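# Mount centrifuge rotor and knob, or tag expired rotor HOLD

## Task

The date is 11 July 2030. Read the use-by date for the rotor on the card attached to the centrifuge. If that date has not yet passed, lower the rotor fully onto the centrifuge drive, then thread the knob onto the top of the shaft, run it down until it meets the rotor, and tighten it firmly. If the date has passed, do not mount the rotor: leave it where it stands and place the HOLD block on top of it. In either case the rotor must never be dropped.

## Robot and tools

Robot: two six-joint arms, left_arm and right_arm, each ending in a parallel two-finger gripper. Nominal bases are 0.006, 0.710, 0 m (left) and -0.014, -0.664, 0 m (right) in the scene frame, both nearly unrotated. Scene frame: origin at table-top height midway between the nominal bases, +x out over the table, +z up, left_arm on the +y side. Arm names do not match image sides. Hand poses, velocities and targets in results are in each arm's own base frame; fixed cameras and the table use the scene frame. Printed hand positions can be a few centimetres off, worse at long reach.

Joint order (used in every row and every per-joint list in results): wrist 2, shoulder pan, elbow, wrist 1, wrist 3, shoulder lift. Trust this order, not the usual base-to-tip one. Joint values are absolute target angles in radians. Stated ranges: elbow -3.142 to 3.142, every other joint -6.283 to 6.283. Real ends may differ by up to 0.010 rad; a request beyond the end is clipped and the result may say "joint sent to its limit".

A row always has 18 numbers: left_arm's 6 joint angles, then its gripper position, force_limit, speed; then the same 9 for right_arm. Send both arms' numbers even if one stays still: repeat its "Joint targets" angles and its last gripper numbers (0 is a real command, not a no-op). Gripper numbers are each in -1 to 1. position is absolute: +1 fully open (85 mm), pads touch near -0.8, -1 closes until blocked. force_limit and speed together set grip strength; speed -1 is about 20 mm/s, 0 about 85, +1 about 150. Both start at +1. To grip, send -1, keep sending it, and check object_status is 2 (0 moving, 1 blocked while opening, 2 blocked while closing, 3 reached position or pads met). New force_limit/speed apply only after a position change of 0.01 or more. position_measured is in counts: 3 open, about 78 = 60 mm, 130 = 40 mm, 180 = 20 mm, 230 pads meet. Fingers point along gripper +z and open along its y; end_effector_position is the point between closed pads; a block protrudes about 10 cm toward gripper +x.

Tools:
- execute_actions(actions, cameras): actions is a list of actions, each a table of up to 15 rows of 18 numbers, one row per 1/30 s step; a short table repeats its last row to fill 15 steps. An empty list returns the state plus all camera images. Joint speed is capped (2.09 rad/s shoulder joints, 3.14 others) and targets stay within a fixed lead of measured angles, so far targets take several actions.
- move(target, speed, blend, stop_force, zero, blocking, cameras): target is one 18-number row or a list of up to 15 such rows (absolute joint angles plus gripper numbers), sharing at most 10 s. speed in rad/s (0.01 to 3.14, default 0.5) caps the fastest joint. blend in rad rounds corners in a list (0 = stop at each). stop_force in N (4 to 120, one value for both arms) ends an arm's path when its wrist sensor feels that much push against its motion; use a slow speed with it, keep the gripper numbers identical across a list, and leave it out when backing away from contact. zero (default true) rezeroes before the move. blocking=false returns after about 0.5 s while the move continues (not allowed with stop_force). Joints move in sync, so the gripper path curves, and nothing avoids obstacles. Result adds a "move:" line: done, off_target, moving, held or fault, and limits=held if steps were withheld.
- wait(seconds 0 to 10): let time pass holding last commands.
- stop(): brake a running move; fingers keep going.
- zoom_image(camera, region [x0,y0,x1,y1] pixels, at most 504 by 504): closer look at the latest image of one camera. Useful for reading the card's date.
- zero_wrist_force(arm): subtract the current wrist reading from later ones.
- finished_scene(): ends the scene irreversibly; the result must hold without the robot.

Cameras: cam_head_left, cam_head_right, cam_high, cam_low, cam_left_wrist, cam_right_wrist (672x504 each). Pass ["all"], [] or names; an unknown name invalidates the call.

Result lines: Joint positions, Joint velocities ("within noise" when still), Joint targets (what joints are driven toward now), Joint torques (total drive output, offsets and noise included, positive toward larger angle), Tool commands, object_status, position_measured, end effector pose and velocity, Wrist force and Wrist torque in gripper axes (plus the peak since the last shown), motor temperatures, and notices such as "joint command not followed" (clearance check between arms intervened), MOTOR HOT, TORQUE FAULT, FORCE FAULT, OVER-TEMPERATURE FAULT.

Things to avoid: dropping the rotor or releasing parts while they move; anything leaving the table; fast hits on fixed or heavy items; pushing targets past firm contact (arms are stiff, so small overshoots trigger a fault stop of 10 s). Faults occur at roughly 150 N external force or at joint torque limits (133 N m elbow, 48 N m wrists, 293 N m shoulders, held weight included). Squeezing a part hard while it still rests on something, or arms pressing or gripping each other, is penalised or can end the scene. Holding loads or stretching out heats motors; at 85 °C an arm locks for 30 to 60 s. Loose objects may be nudged occasionally. Commands lag by about 0.09 or 0.2 s and fast motions can overshoot. Thinking time lets the scene keep running.

Each tool is called after ">>>" as name([rows], argument=value, ...), one row to a line, values as JSON.

## Session

>>> execute_actions(actions=[])

Scene clock: 0.00 s.
left_arm: end_effector_position=(+0.6034, -0.3666, +0.3734) position_measured=3 object_status=3 end_effector_quat_wxyz=(-0.004, +0.736, +0.677, +0.007) | right_arm: end_effector_position=(+0.2446, +0.4972, +0.2340) position_measured=3 object_status=3 end_effector_quat_wxyz=(-0.128, +0.501, +0.856, -0.005)
Joint names: [wrist 2, shoulder pan, elbow, wrist 1, wrist 3, shoulder lift]
Joint positions: left_arm=[-1.556 -0.801 1.793 -1.801 0.852 -1.554] | right_arm=[1.821 4.444 -2.235 -0.99 2.369 -1.429]
Joint velocities: within noise
Joint torques (N m): no reading
Motor temperatures (°C): left_arm=[28 35 35 37 36 28] | right_arm=[34 36 36 33 33 26]
Wrist force (N): no reading
Wrist torque (N m): no reading
Wrist force, peak (N): no reading
Joint targets: left_arm=[-1.556 -0.801 1.793 -1.801 0.852 -1.554] | right_arm=[1.821 4.444 -2.235 -0.990 2.369 -1.429]
Tool commands: left_gripper/position=+1.0 left_gripper/force_limit=+1.0 left_gripper/speed=+1.0 right_gripper/position=+1.0 right_gripper/force_limit=+1.0 right_gripper/speed=+1.0

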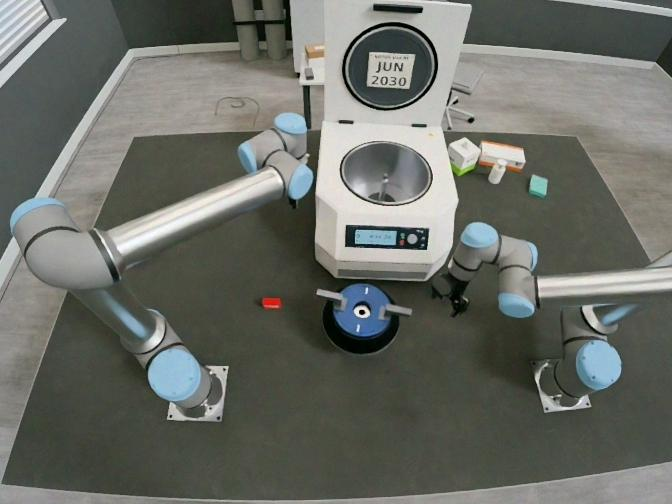

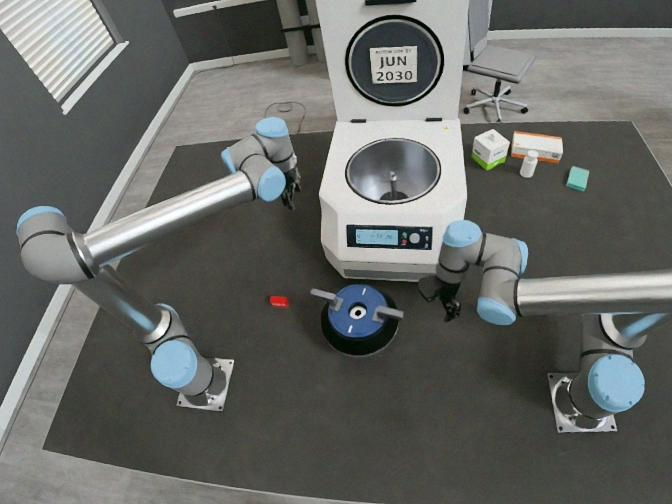

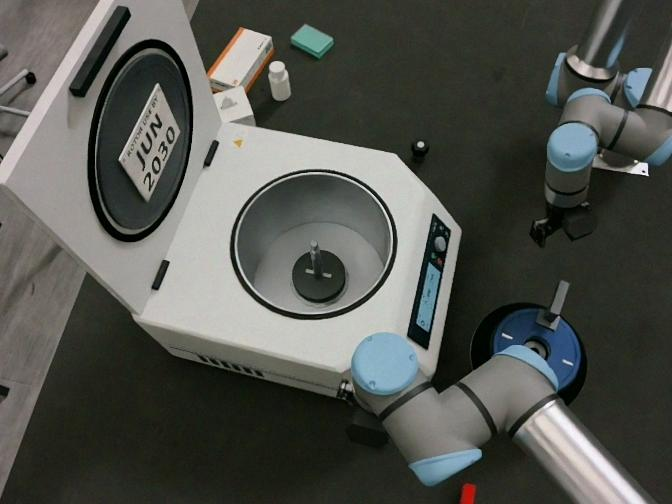

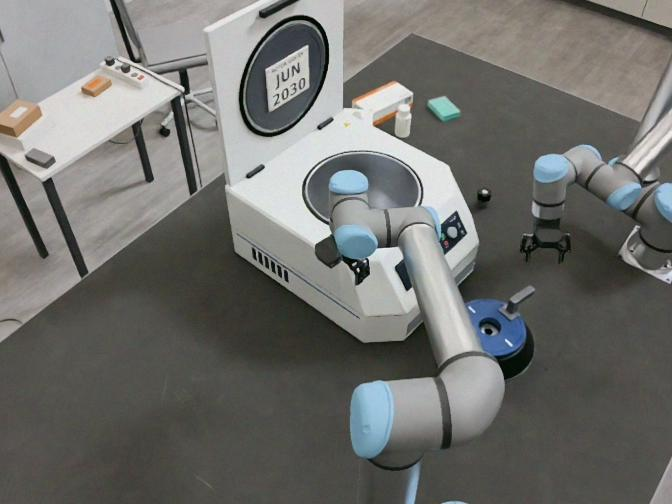

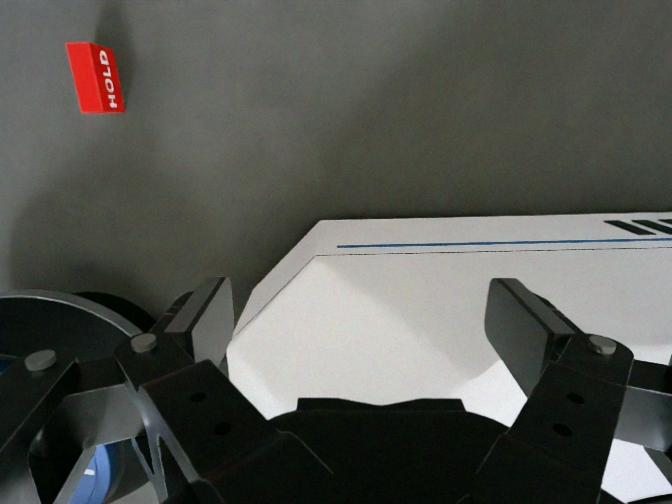

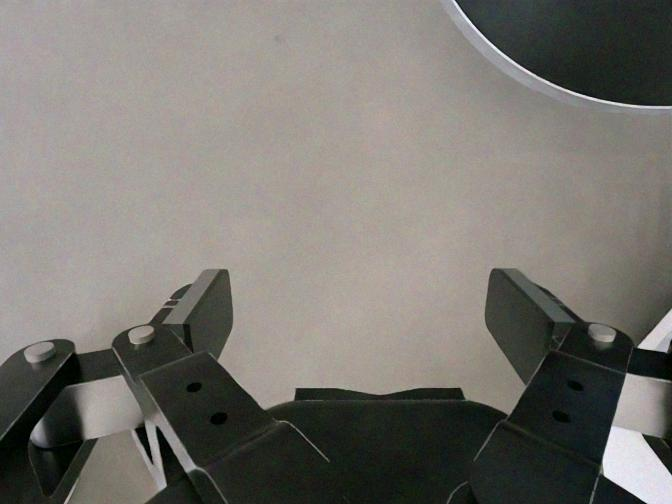

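>>> zoom_image(camera="cam_head_left", region=[340, 20, 440, 110])

>>> zoom_image(camera="cam_head_left", region=[240, 260, 430, 370])

>>> zoom_image(camera="cam_head_right", region=[240, 260, 430, 370])

>>> zoom_image(camera="cam_low", region=[420, 260, 580, 400])

Scaled by 5.040 from the camera's 672x504 image, which has a finer 960x720 frame.

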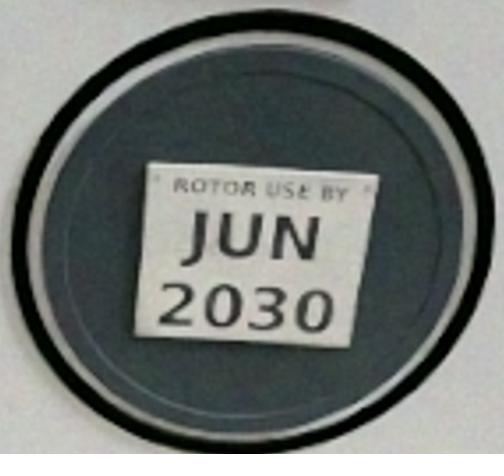

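Scaled by 2.653 from the camera's 672x504 image, which has a finer 960x720 frame.

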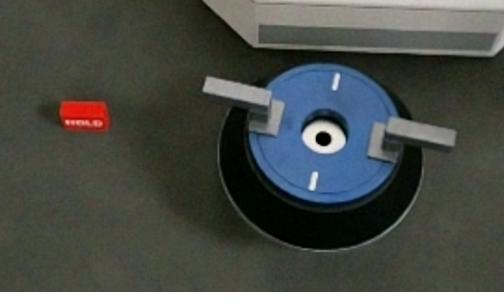

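Scaled by 2.653 from the camera's 672x504 image, which has a finer 960x720 frame.

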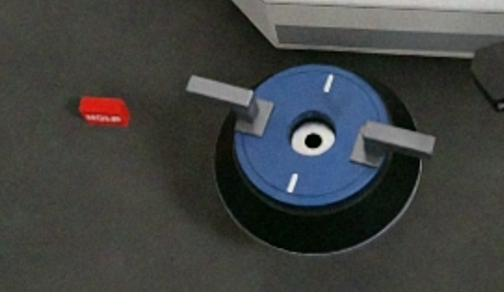

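Scaled by 3.150 from the camera's 672x504 image, which has a finer 960x720 frame.

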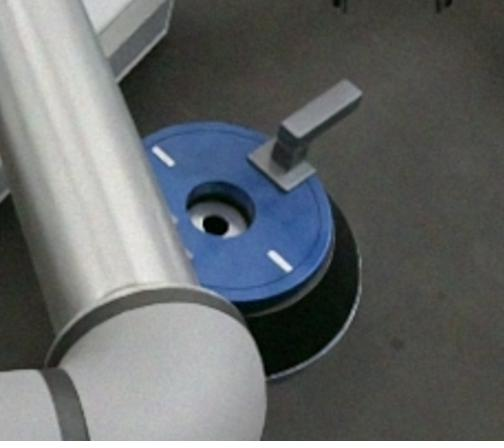

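>>> move(target=[-1.5708,-1.232,2.170,-1.660,0.426,-2.081,1,1,1,1.821,4.444,-2.235,-0.990,2.369,-1.429,1,1,1], speed=0.7, cameras=["cam_head_left","cam_head_right","cam_low","cam_left_wrist"])

Scene clock: 30.63 s.
left_arm: end_effector_position=(+0.2939, -0.3100, +0.3807) position_measured=3 object_status=3 end_effector_quat_wxyz=(+0.000, +0.737, +0.676, +0.000) | right_arm: end_effector_position=(+0.2445, +0.4974, +0.2344) position_measured=3 object_status=3 end_effector_quat_wxyz=(-0.128, +0.501, +0.856, -0.005)
Joint names: [wrist 2, shoulder pan, elbow, wrist 1, wrist 3, shoulder lift]
Joint positions: left_arm=[-1.571 -1.232 2.17 -1.66 0.426 -2.081] | right_arm=[1.821 4.444 -2.235 -0.99 2.369 -1.429]
Joint torques (N m): left_arm=[-2.93 -8.62 -37.9 -1.08 -3.91 -27.11] | right_arm=[4.82 10.77 57.88 1 2.94 49.16]
Wrist force (N): left_arm=[-0.4 0.1 -0.2] | right_arm=[0.2 0.0 -0.5]
Wrist torque (N m): left_arm=[0.01 0.10 0.27] | right_arm=[0.00 -0.03 0.00]
Wrist force, peak (N): left_arm=[0.7 4.5 1.1] | right_arm=[0.6 -0.1 -0.7]
Joint targets: left_arm=[-1.571 -1.232 2.170 -1.660 0.426 -2.081] | right_arm=[1.821 4.444 -2.235 -0.990 2.369 -1.429]
move: done
Images, in order (width x height): cam_head_left 672x504, cam_head_right 672x504, cam_low 672x504, cam_left_wrist 672x504.

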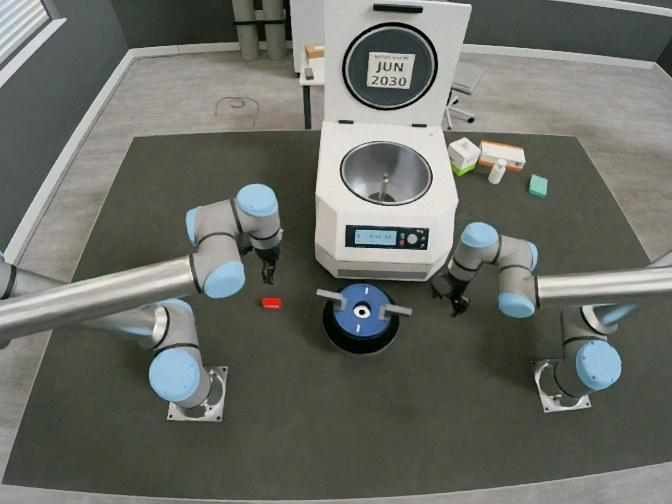

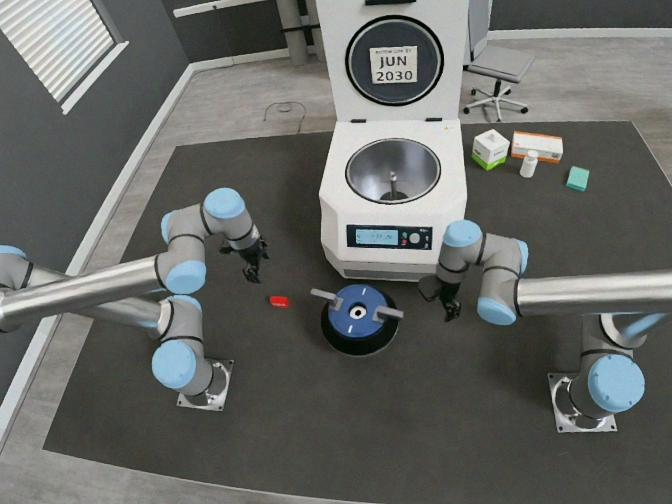

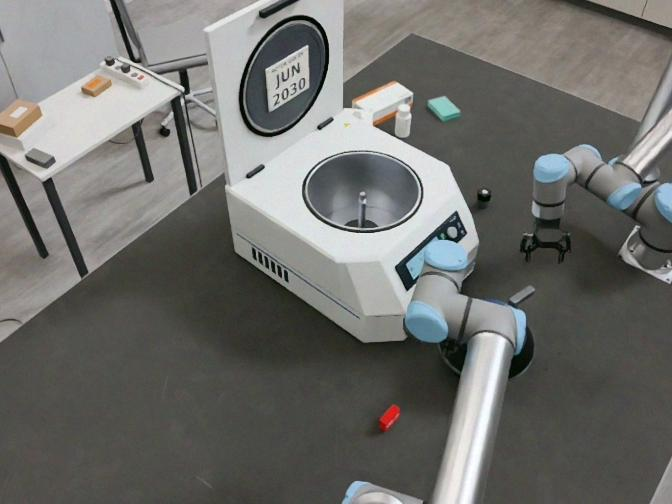

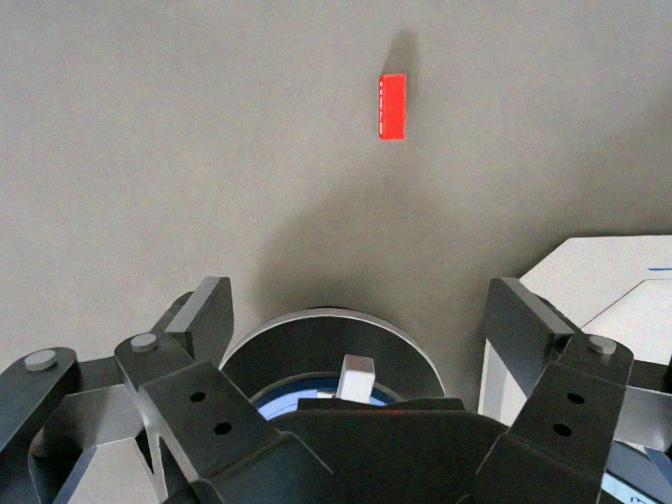

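>>> move(target=[-1.5708,-1.0594,2.380,-1.9185,0.5934,-2.0323,1,1,1,1.821,4.444,-2.235,-0.990,2.369,-1.429,1,1,1], speed=0.6, cameras=["cam_head_left","cam_low","cam_left_wrist"])

Scene clock: 45.37 s.
left_arm: end_effector_position=(+0.3400, -0.2500, +0.2507) position_measured=3 object_status=3 end_effector_quat_wxyz=(+0.000, +0.736, +0.678, +0.000) | right_arm: end_effector_position=(+0.2445, +0.4974, +0.2344) position_measured=3 object_status=3 end_effector_quat_wxyz=(-0.128, +0.501, +0.856, -0.005)
Joint names: [wrist 2, shoulder pan, elbow, wrist 1, wrist 3, shoulder lift]
Joint positions: left_arm=[-1.571 -1.059 2.38 -1.918 0.593 -2.032] | right_arm=[1.821 4.444 -2.235 -0.99 2.369 -1.429]
Joint torques (N m): left_arm=[-0.47 14.99 -35.82 -7.12 3.37 13.13] | right_arm=[5.06 14.36 58.49 0.98 2.95 49.44]
Wrist force (N): left_arm=[-0.5 0.4 0.2] | right_arm=[0.2 -0.3 -0.3]
Wrist torque (N m): left_arm=[0.08 0.11 -0.01] | right_arm=[-0.05 -0.04 0.00]
Wrist force, peak (N): left_arm=[1.5 0.9 3.4] | right_arm=[0.6 0.0 -0.7]
Joint targets: left_arm=[-1.571 -1.059 2.380 -1.919 0.593 -2.032] | right_arm=[1.821 4.444 -2.235 -0.990 2.369 -1.429]
move: done
Images, in order (width x height): cam_head_left 672x504, cam_low 672x504, cam_left_wrist 672x504.

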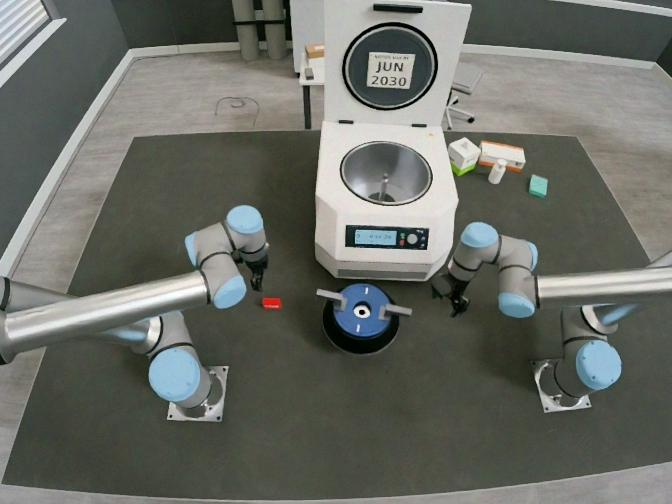

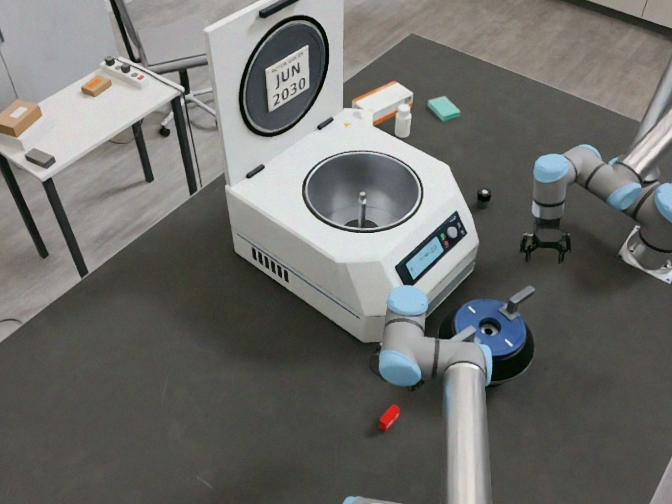

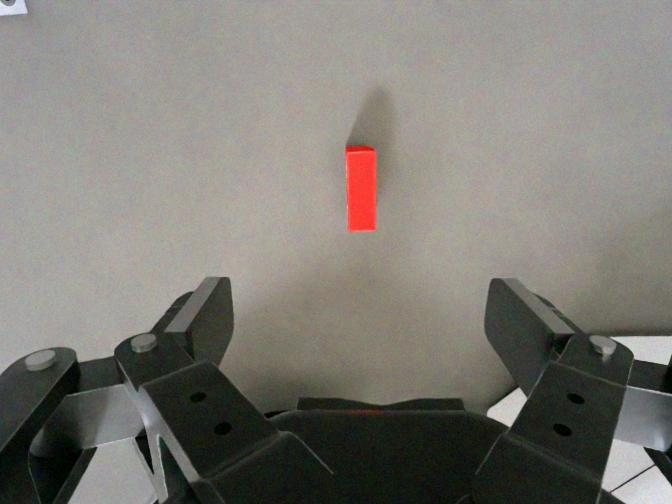

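>>> move(target=[-1.5708,-1.0140,2.5374,-2.2302,0.6388,-1.8780,1,1,1,1.821,4.444,-2.235,-0.990,2.369,-1.429,1,1,1], speed=0.5, cameras=["cam_head_left","cam_low","cam_left_wrist"])

>>> zoom_image(camera="cam_low", region=[330, 280, 560, 450])

>>> zoom_image(camera="cam_head_left", region=[220, 230, 320, 330])

Scene clock: 61.03 s.
left_arm: end_effector_position=(+0.3520, -0.2359, +0.1307) position_measured=3 object_status=3 end_effector_quat_wxyz=(+0.000, +0.735, +0.678, +0.000) | right_arm: end_effector_position=(+0.2445, +0.4974, +0.2344) position_measured=3 object_status=3 end_effector_quat_wxyz=(-0.128, +0.501, +0.856, -0.005)
Joint names: [wrist 2, shoulder pan, elbow, wrist 1, wrist 3, shoulder lift]
Joint positions: left_arm=[-1.571 -1.014 2.537 -2.23 0.639 -1.878] | right_arm=[1.821 4.444 -2.235 -0.99 2.369 -1.429]
Joint torques (N m): left_arm=[2.1 15.3 -29.35 -7.1 3.37 5.69] | right_arm=[4.94 14.24 58.97 0.4 3.11 46.6]
Wrist force (N): left_arm=[0.2 0.3 0.1] | right_arm=[0.0 -0.1 -0.5]
Wrist torque (N m): left_arm=[0.06 -0.01 -0.02] | right_arm=[-0.01 0.01 0.00]
Wrist force, peak (N): left_arm=[0.5 0.2 2.2] | right_arm=[0.5 0.1 -0.7]
Joint targets: left_arm=[-1.571 -1.014 2.537 -2.230 0.639 -1.878] | right_arm=[1.821 4.444 -2.235 -0.990 2.369 -1.429]
move: done
Images, in order (width x height): cam_head_left 672x504, cam_low 672x504, cam_left_wrist 672x504.

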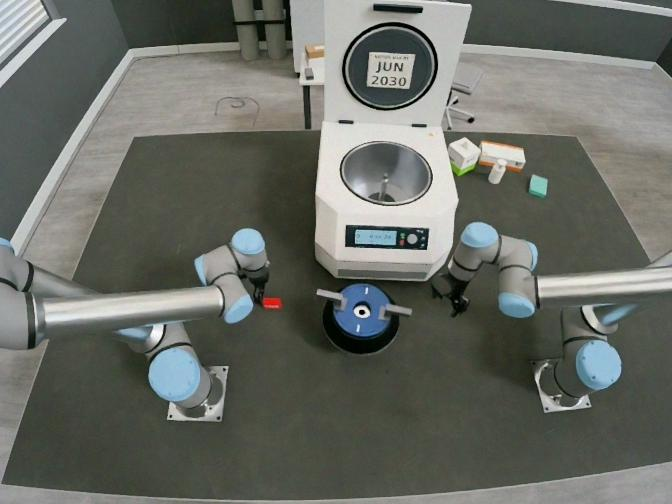

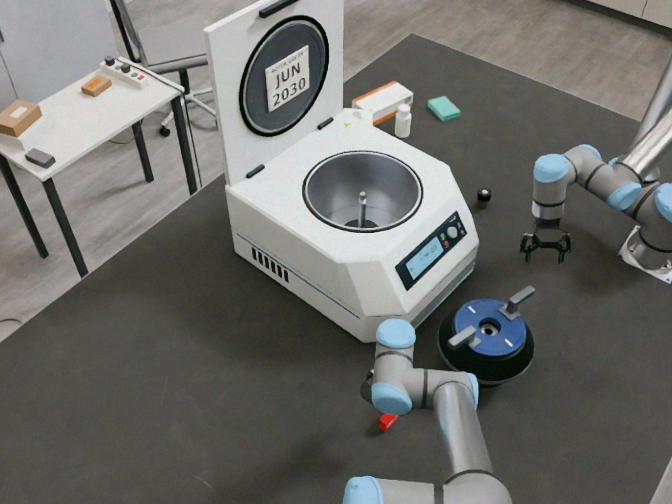

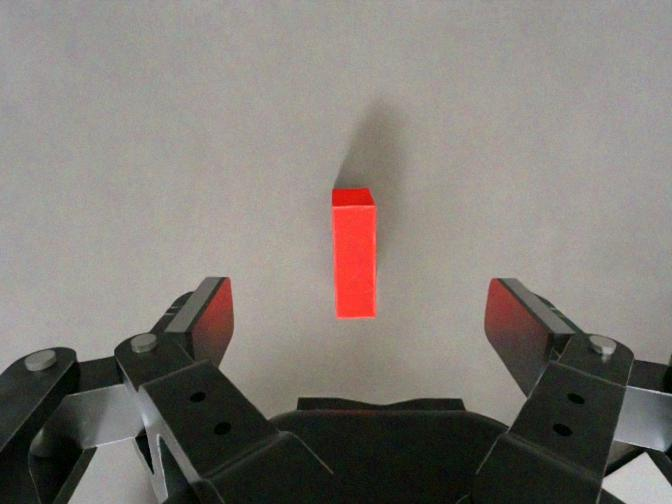

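Scaled by 2.191 from the camera's 672x504 image, which has a finer 960x720 frame.

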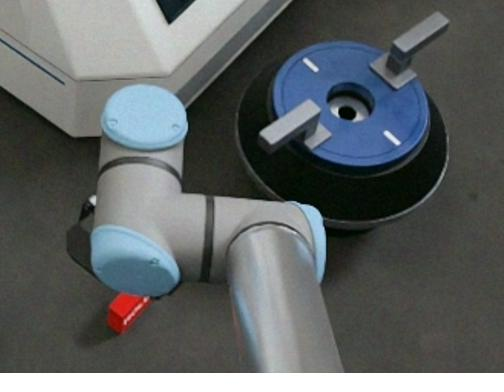

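Scaled by 5.040 from the camera's 672x504 image, which has a finer 960x720 frame.

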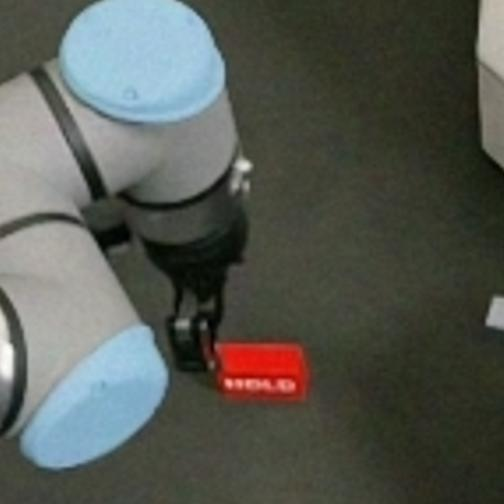

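>>> move(target=[-1.5708,-1.0191,2.6073,-2.4538,0.6337,-1.7244,1,1,1,1.821,4.444,-2.235,-0.990,2.369,-1.429,1,1,1], speed=0.3, stop_force=12, cameras=["cam_low","cam_high","cam_head_left","cam_left_wrist"])

>>> zoom_image(camera="cam_head_left", region=[230, 250, 310, 330])

Scene clock: 70.13 s.
left_arm: end_effector_position=(+0.3522, -0.2400, +0.0607) position_measured=3 object_status=3 end_effector_quat_wxyz=(+0.000, +0.735, +0.678, +0.000) | right_arm: end_effector_position=(+0.2445, +0.4974, +0.2344) position_measured=3 object_status=3 end_effector_quat_wxyz=(-0.128, +0.501, +0.856, -0.005)
Joint names: [wrist 2, shoulder pan, elbow, wrist 1, wrist 3, shoulder lift]
Joint positions: left_arm=[-1.571 -1.019 2.607 -2.454 0.634 -1.724] | right_arm=[1.821 4.444 -2.235 -0.99 2.369 -1.429]
Joint torques (N m): left_arm=[2.15 -9.81 -22.57 -7.4 -3.92 0.88] | right_arm=[5.03 15.12 58.1 1.15 3.27 47.21]
Wrist force (N): left_arm=[-0.4 0.3 -0.1] | right_arm=[0.1 0.5 -0.1]
Wrist torque (N m): left_arm=[0.06 0.09 0.28] | right_arm=[0.08 -0.01 0.00]
Wrist force, peak (N): left_arm=[0.2 0.0 1.5] | right_arm=[0.5 -0.1 -0.7]
Joint targets: left_arm=[-1.571 -1.019 2.607 -2.454 0.634 -1.724] | right_arm=[1.821 4.444 -2.235 -0.990 2.369 -1.429]
move: done
Images, in order (width x height): cam_head_left 672x504, cam_high 672x504, cam_low 672x504, cam_left_wrist 672x504.

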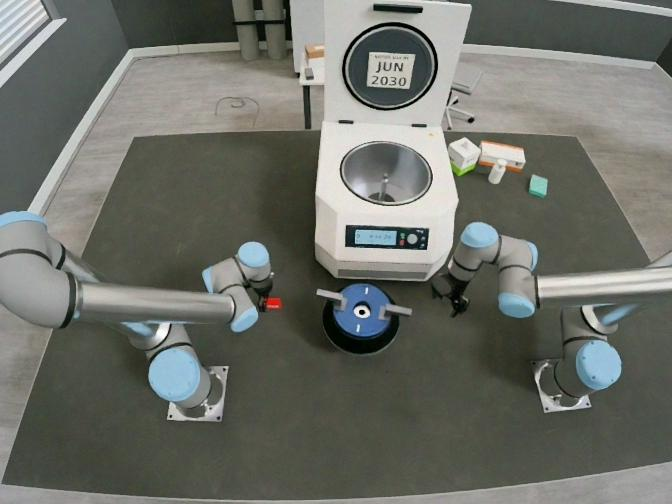

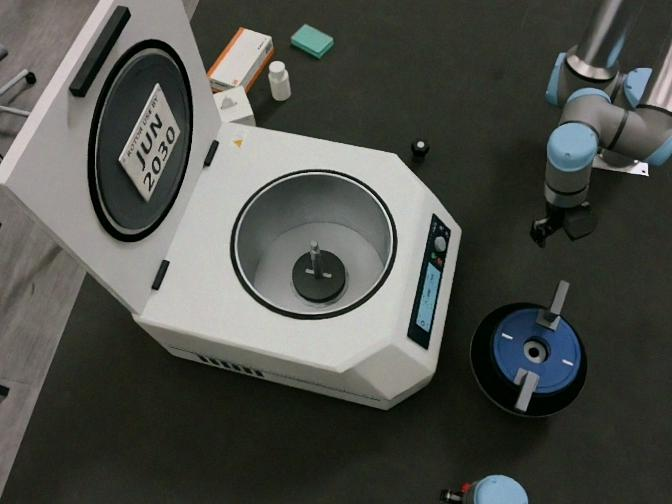

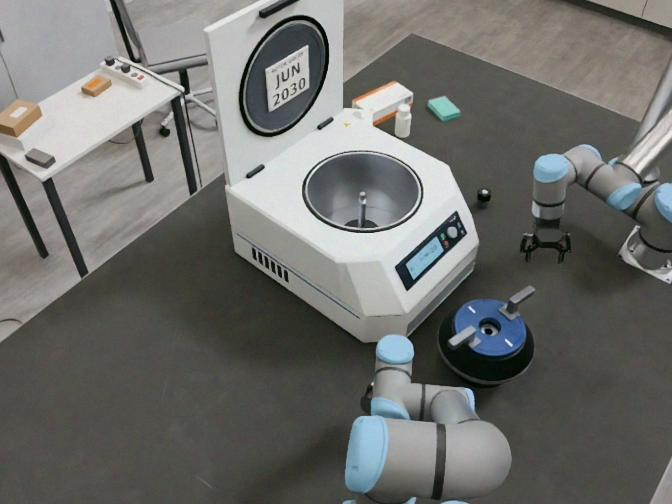

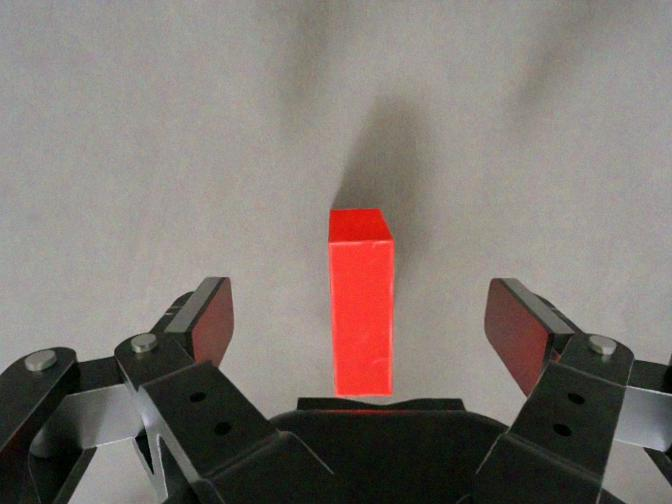

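Scaled by 6.300 from the camera's 672x504 image, which has a finer 960x720 frame.

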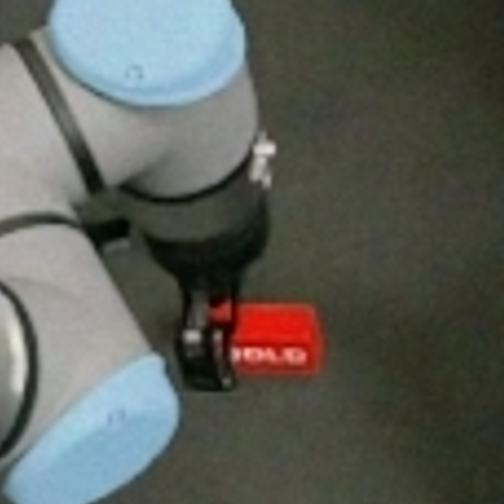

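>>> move(target=[-1.5708,-1.0259,2.6264,-2.5595,0.6269,-1.6376,1,1,1,1.821,4.444,-2.235,-0.990,2.369,-1.429,1,1,1], speed=0.15, stop_force=10, cameras=["cam_head_left","cam_head_right","cam_left_wrist"])

>>> zoom_image(camera="cam_head_left", region=[230, 250, 310, 330])

>>> zoom_image(camera="cam_head_right", region=[230, 250, 310, 330])

Scene clock: 83.93 s.
left_arm: end_effector_position=(+0.3527, -0.2459, +0.0306) position_measured=3 object_status=3 end_effector_quat_wxyz=(+0.000, +0.735, +0.678, +0.000) | right_arm: end_effector_position=(+0.2445, +0.4974, +0.2344) position_measured=3 object_status=3 end_effector_quat_wxyz=(-0.128, +0.501, +0.856, -0.005)
Joint names: [wrist 2, shoulder pan, elbow, wrist 1, wrist 3, shoulder lift]
Joint positions: left_arm=[-1.571 -1.026 2.626 -2.559 0.627 -1.638] | right_arm=[1.821 4.444 -2.235 -0.99 2.369 -1.429]
Joint torques (N m): left_arm=[2.08 -9.93 -19.09 -7.49 -3.82 -3.05] | right_arm=[4.99 14.38 58.31 1.27 3.03 46.99]
Wrist force (N): left_arm=[0.0 0.2 0.5] | right_arm=[0.2 0.3 -0.2]
Wrist torque (N m): left_arm=[0.06 0.03 0.27] | right_arm=[0.05 -0.02 -0.01]
Wrist force, peak (N): left_arm=[-0.3 -0.2 1.0] | right_arm=[0.1 0.5 -0.5]
Joint targets: left_arm=[-1.571 -1.026 2.626 -2.560 0.627 -1.638] | right_arm=[1.821 4.444 -2.235 -0.990 2.369 -1.429]
move: done
Images, in order (width x height): cam_head_left 672x504, cam_head_right 672x504, cam_left_wrist 672x504.

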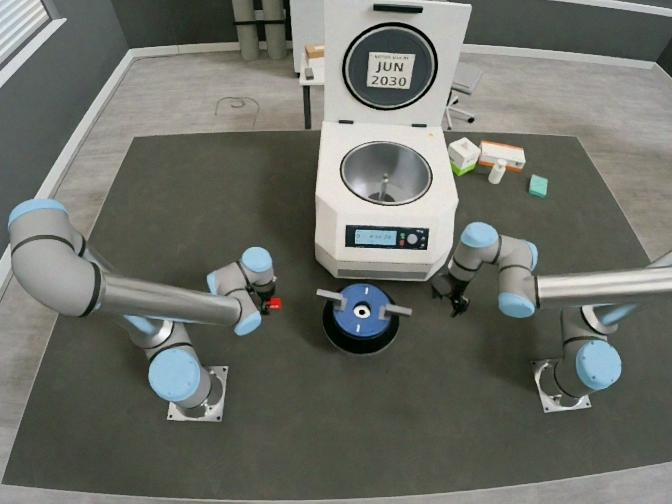

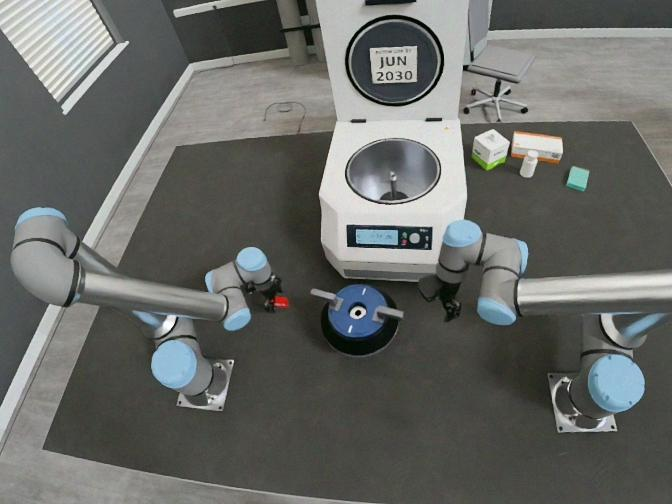

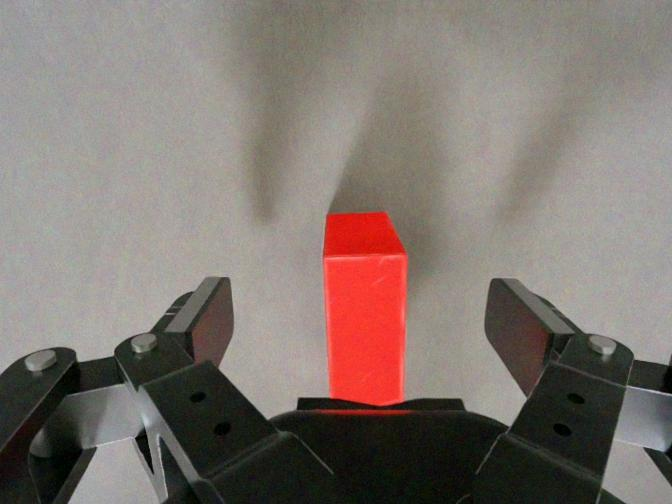

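Scaled by 6.300 from the camera's 672x504 image, which has a finer 960x720 frame.

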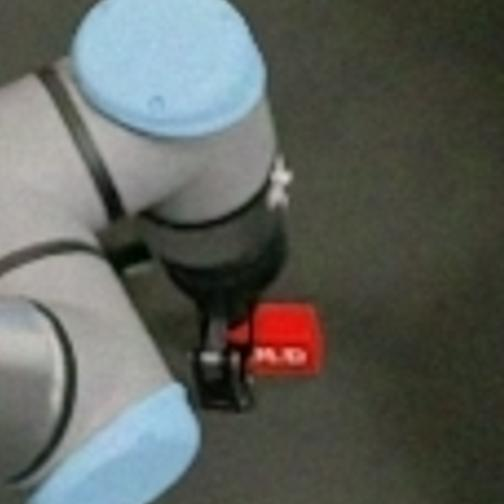

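Scaled by 6.300 from the camera's 672x504 image, which has a finer 960x720 frame.

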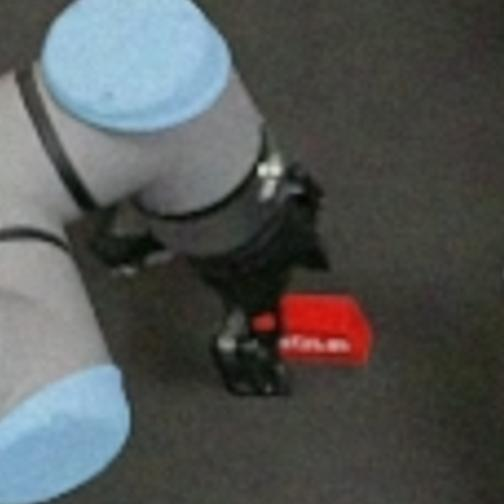

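>>> move(target=[-1.5708,-1.0406,2.6183,-2.5927,0.6123,-1.5965,1,1,1,1.821,4.444,-2.235,-0.990,2.369,-1.429,1,1,1], speed=0.1, stop_force=8, cameras=["cam_head_left","cam_head_right","cam_left_wrist"])

>>> zoom_image(camera="cam_head_left", region=[230, 250, 310, 330])

Scene clock: 96.53 s.
left_arm: end_effector_position=(+0.3537, -0.2591, +0.0217) position_measured=3 object_status=3 end_effector_quat_wxyz=(+0.000, +0.736, +0.677, +0.000) | right_arm: end_effector_position=(+0.2445, +0.4974, +0.2344) position_measured=3 object_status=3 end_effector_quat_wxyz=(-0.128, +0.501, +0.856, -0.005)
Joint names: [wrist 2, shoulder pan, elbow, wrist 1, wrist 3, shoulder lift]
Joint positions: left_arm=[-1.571 -1.041 2.618 -2.593 0.612 -1.597] | right_arm=[1.821 4.444 -2.235 -0.99 2.369 -1.429]
Joint torques (N m): left_arm=[2.23 -9.82 -39.35 -7.29 -4.02 -6.86] | right_arm=[5.34 13.47 58.58 1.28 3.25 47.37]
Wrist force (N): left_arm=[-0.4 0.0 0.3] | right_arm=[0.0 0.2 -0.3]
Wrist torque (N m): left_arm=[0.02 0.08 0.27] | right_arm=[0.04 0.01 -0.01]
Wrist force, peak (N): left_arm=[-0.4 0.5 0.7] | right_arm=[0.2 -0.2 -0.6]
Joint targets: left_arm=[-1.571 -1.041 2.618 -2.593 0.612 -1.596] | right_arm=[1.821 4.444 -2.235 -0.990 2.369 -1.429]
move: done
Images, in order (width x height): cam_head_left 672x504, cam_head_right 672x504, cam_left_wrist 672x504.

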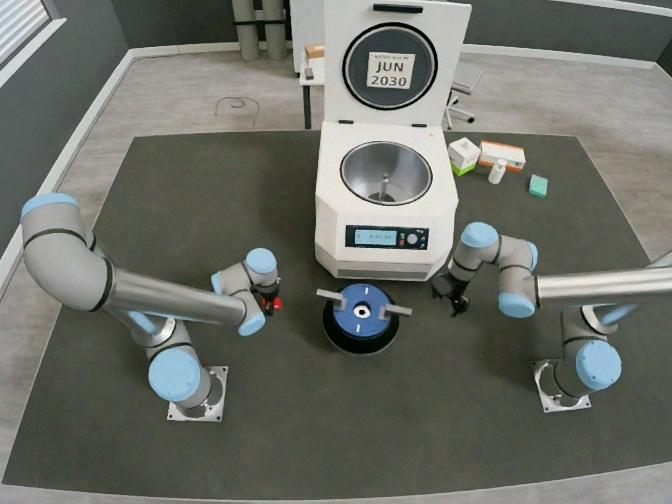

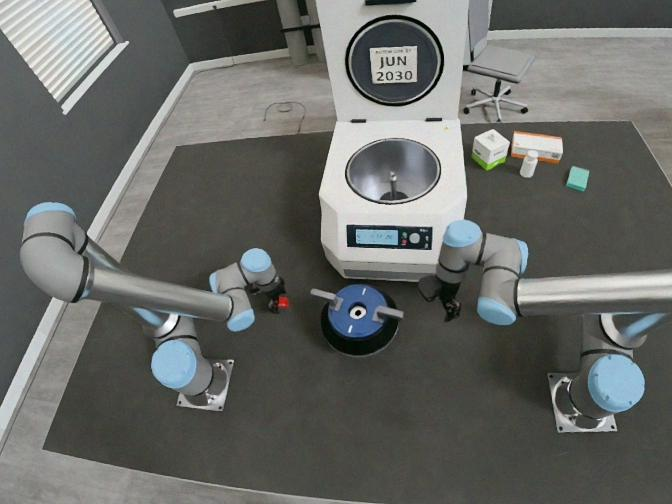

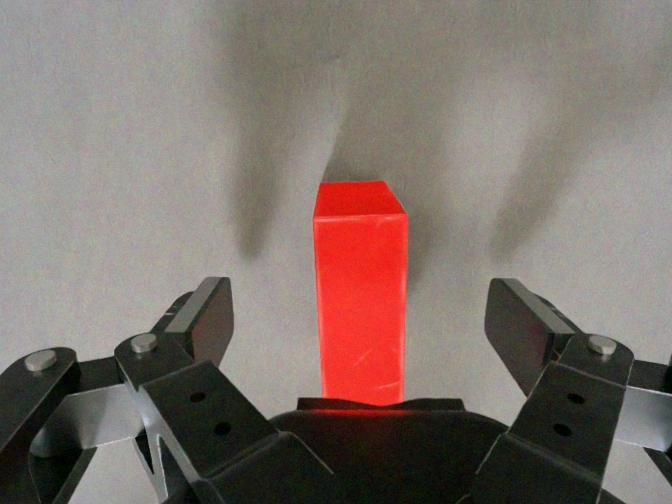

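Scaled by 6.300 from the camera's 672x504 image, which has a finer 960x720 frame.

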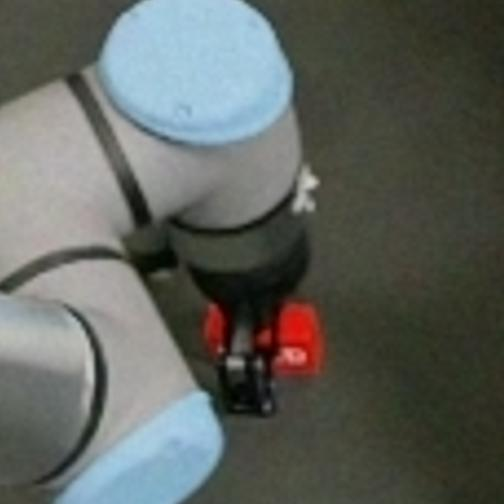

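>>> move(target=[-1.5708,-1.0406,2.6183,-2.5927,0.6123,-1.5965,-1,-0.9,-1,1.821,4.444,-2.235,-0.990,2.369,-1.429,1,1,1], cameras=["cam_head_left","cam_left_wrist"])

Scene clock: 102.20 s.
left_arm: end_effector_position=(+0.3537, -0.2591, +0.0217) position_measured=176 object_status=2 end_effector_quat_wxyz=(+0.000, +0.736, +0.677, +0.000) | right_arm: end_effector_position=(+0.2445, +0.4974, +0.2344) position_measured=3 object_status=3 end_effector_quat_wxyz=(-0.128, +0.501, +0.856, -0.005)
Joint names: [wrist 2, shoulder pan, elbow, wrist 1, wrist 3, shoulder lift]
Joint positions: left_arm=[-1.571 -1.041 2.618 -2.593 0.612 -1.596] | right_arm=[1.821 4.444 -2.235 -0.99 2.369 -1.429]
Joint torques (N m): left_arm=[2.27 -7.8 -38.09 -7.07 -3.83 -6.31] | right_arm=[4.74 14.99 58.26 1.27 2.84 47.9]
Wrist force (N): left_arm=[1.7 -0.9 -5.8] | right_arm=[-0.1 0.0 0.0]
Wrist torque (N m): left_arm=[0.08 0.02 0.26] | right_arm=[0.00 0.02 -0.01]
Wrist force, peak (N): left_arm=[1.2 -1.1 -6.0] | right_arm=[0.0 0.2 -0.7]
Joint targets: left_arm=[-1.571 -1.041 2.618 -2.593 0.612 -1.596] | right_arm=[1.821 4.444 -2.235 -0.990 2.369 -1.429]
move: done
Images, in order (width x height): cam_head_left 672x504, cam_left_wrist 672x504.

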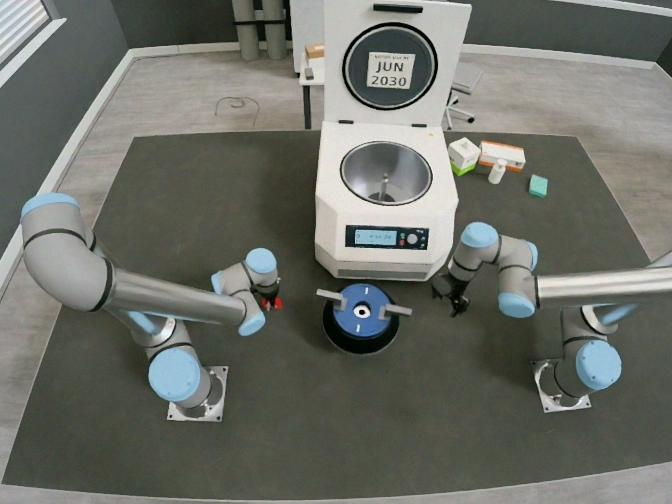

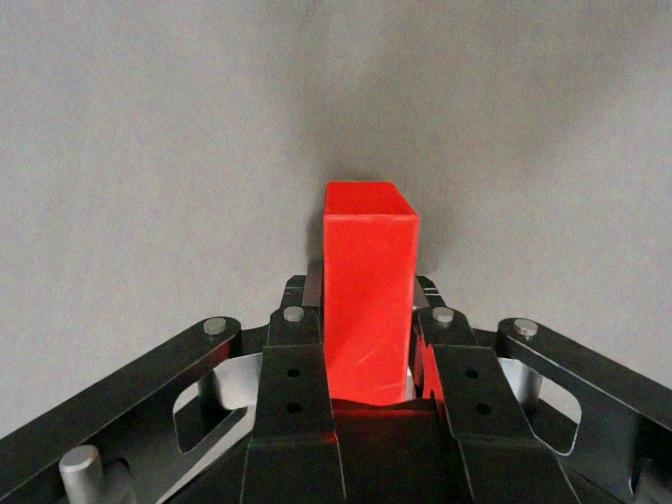

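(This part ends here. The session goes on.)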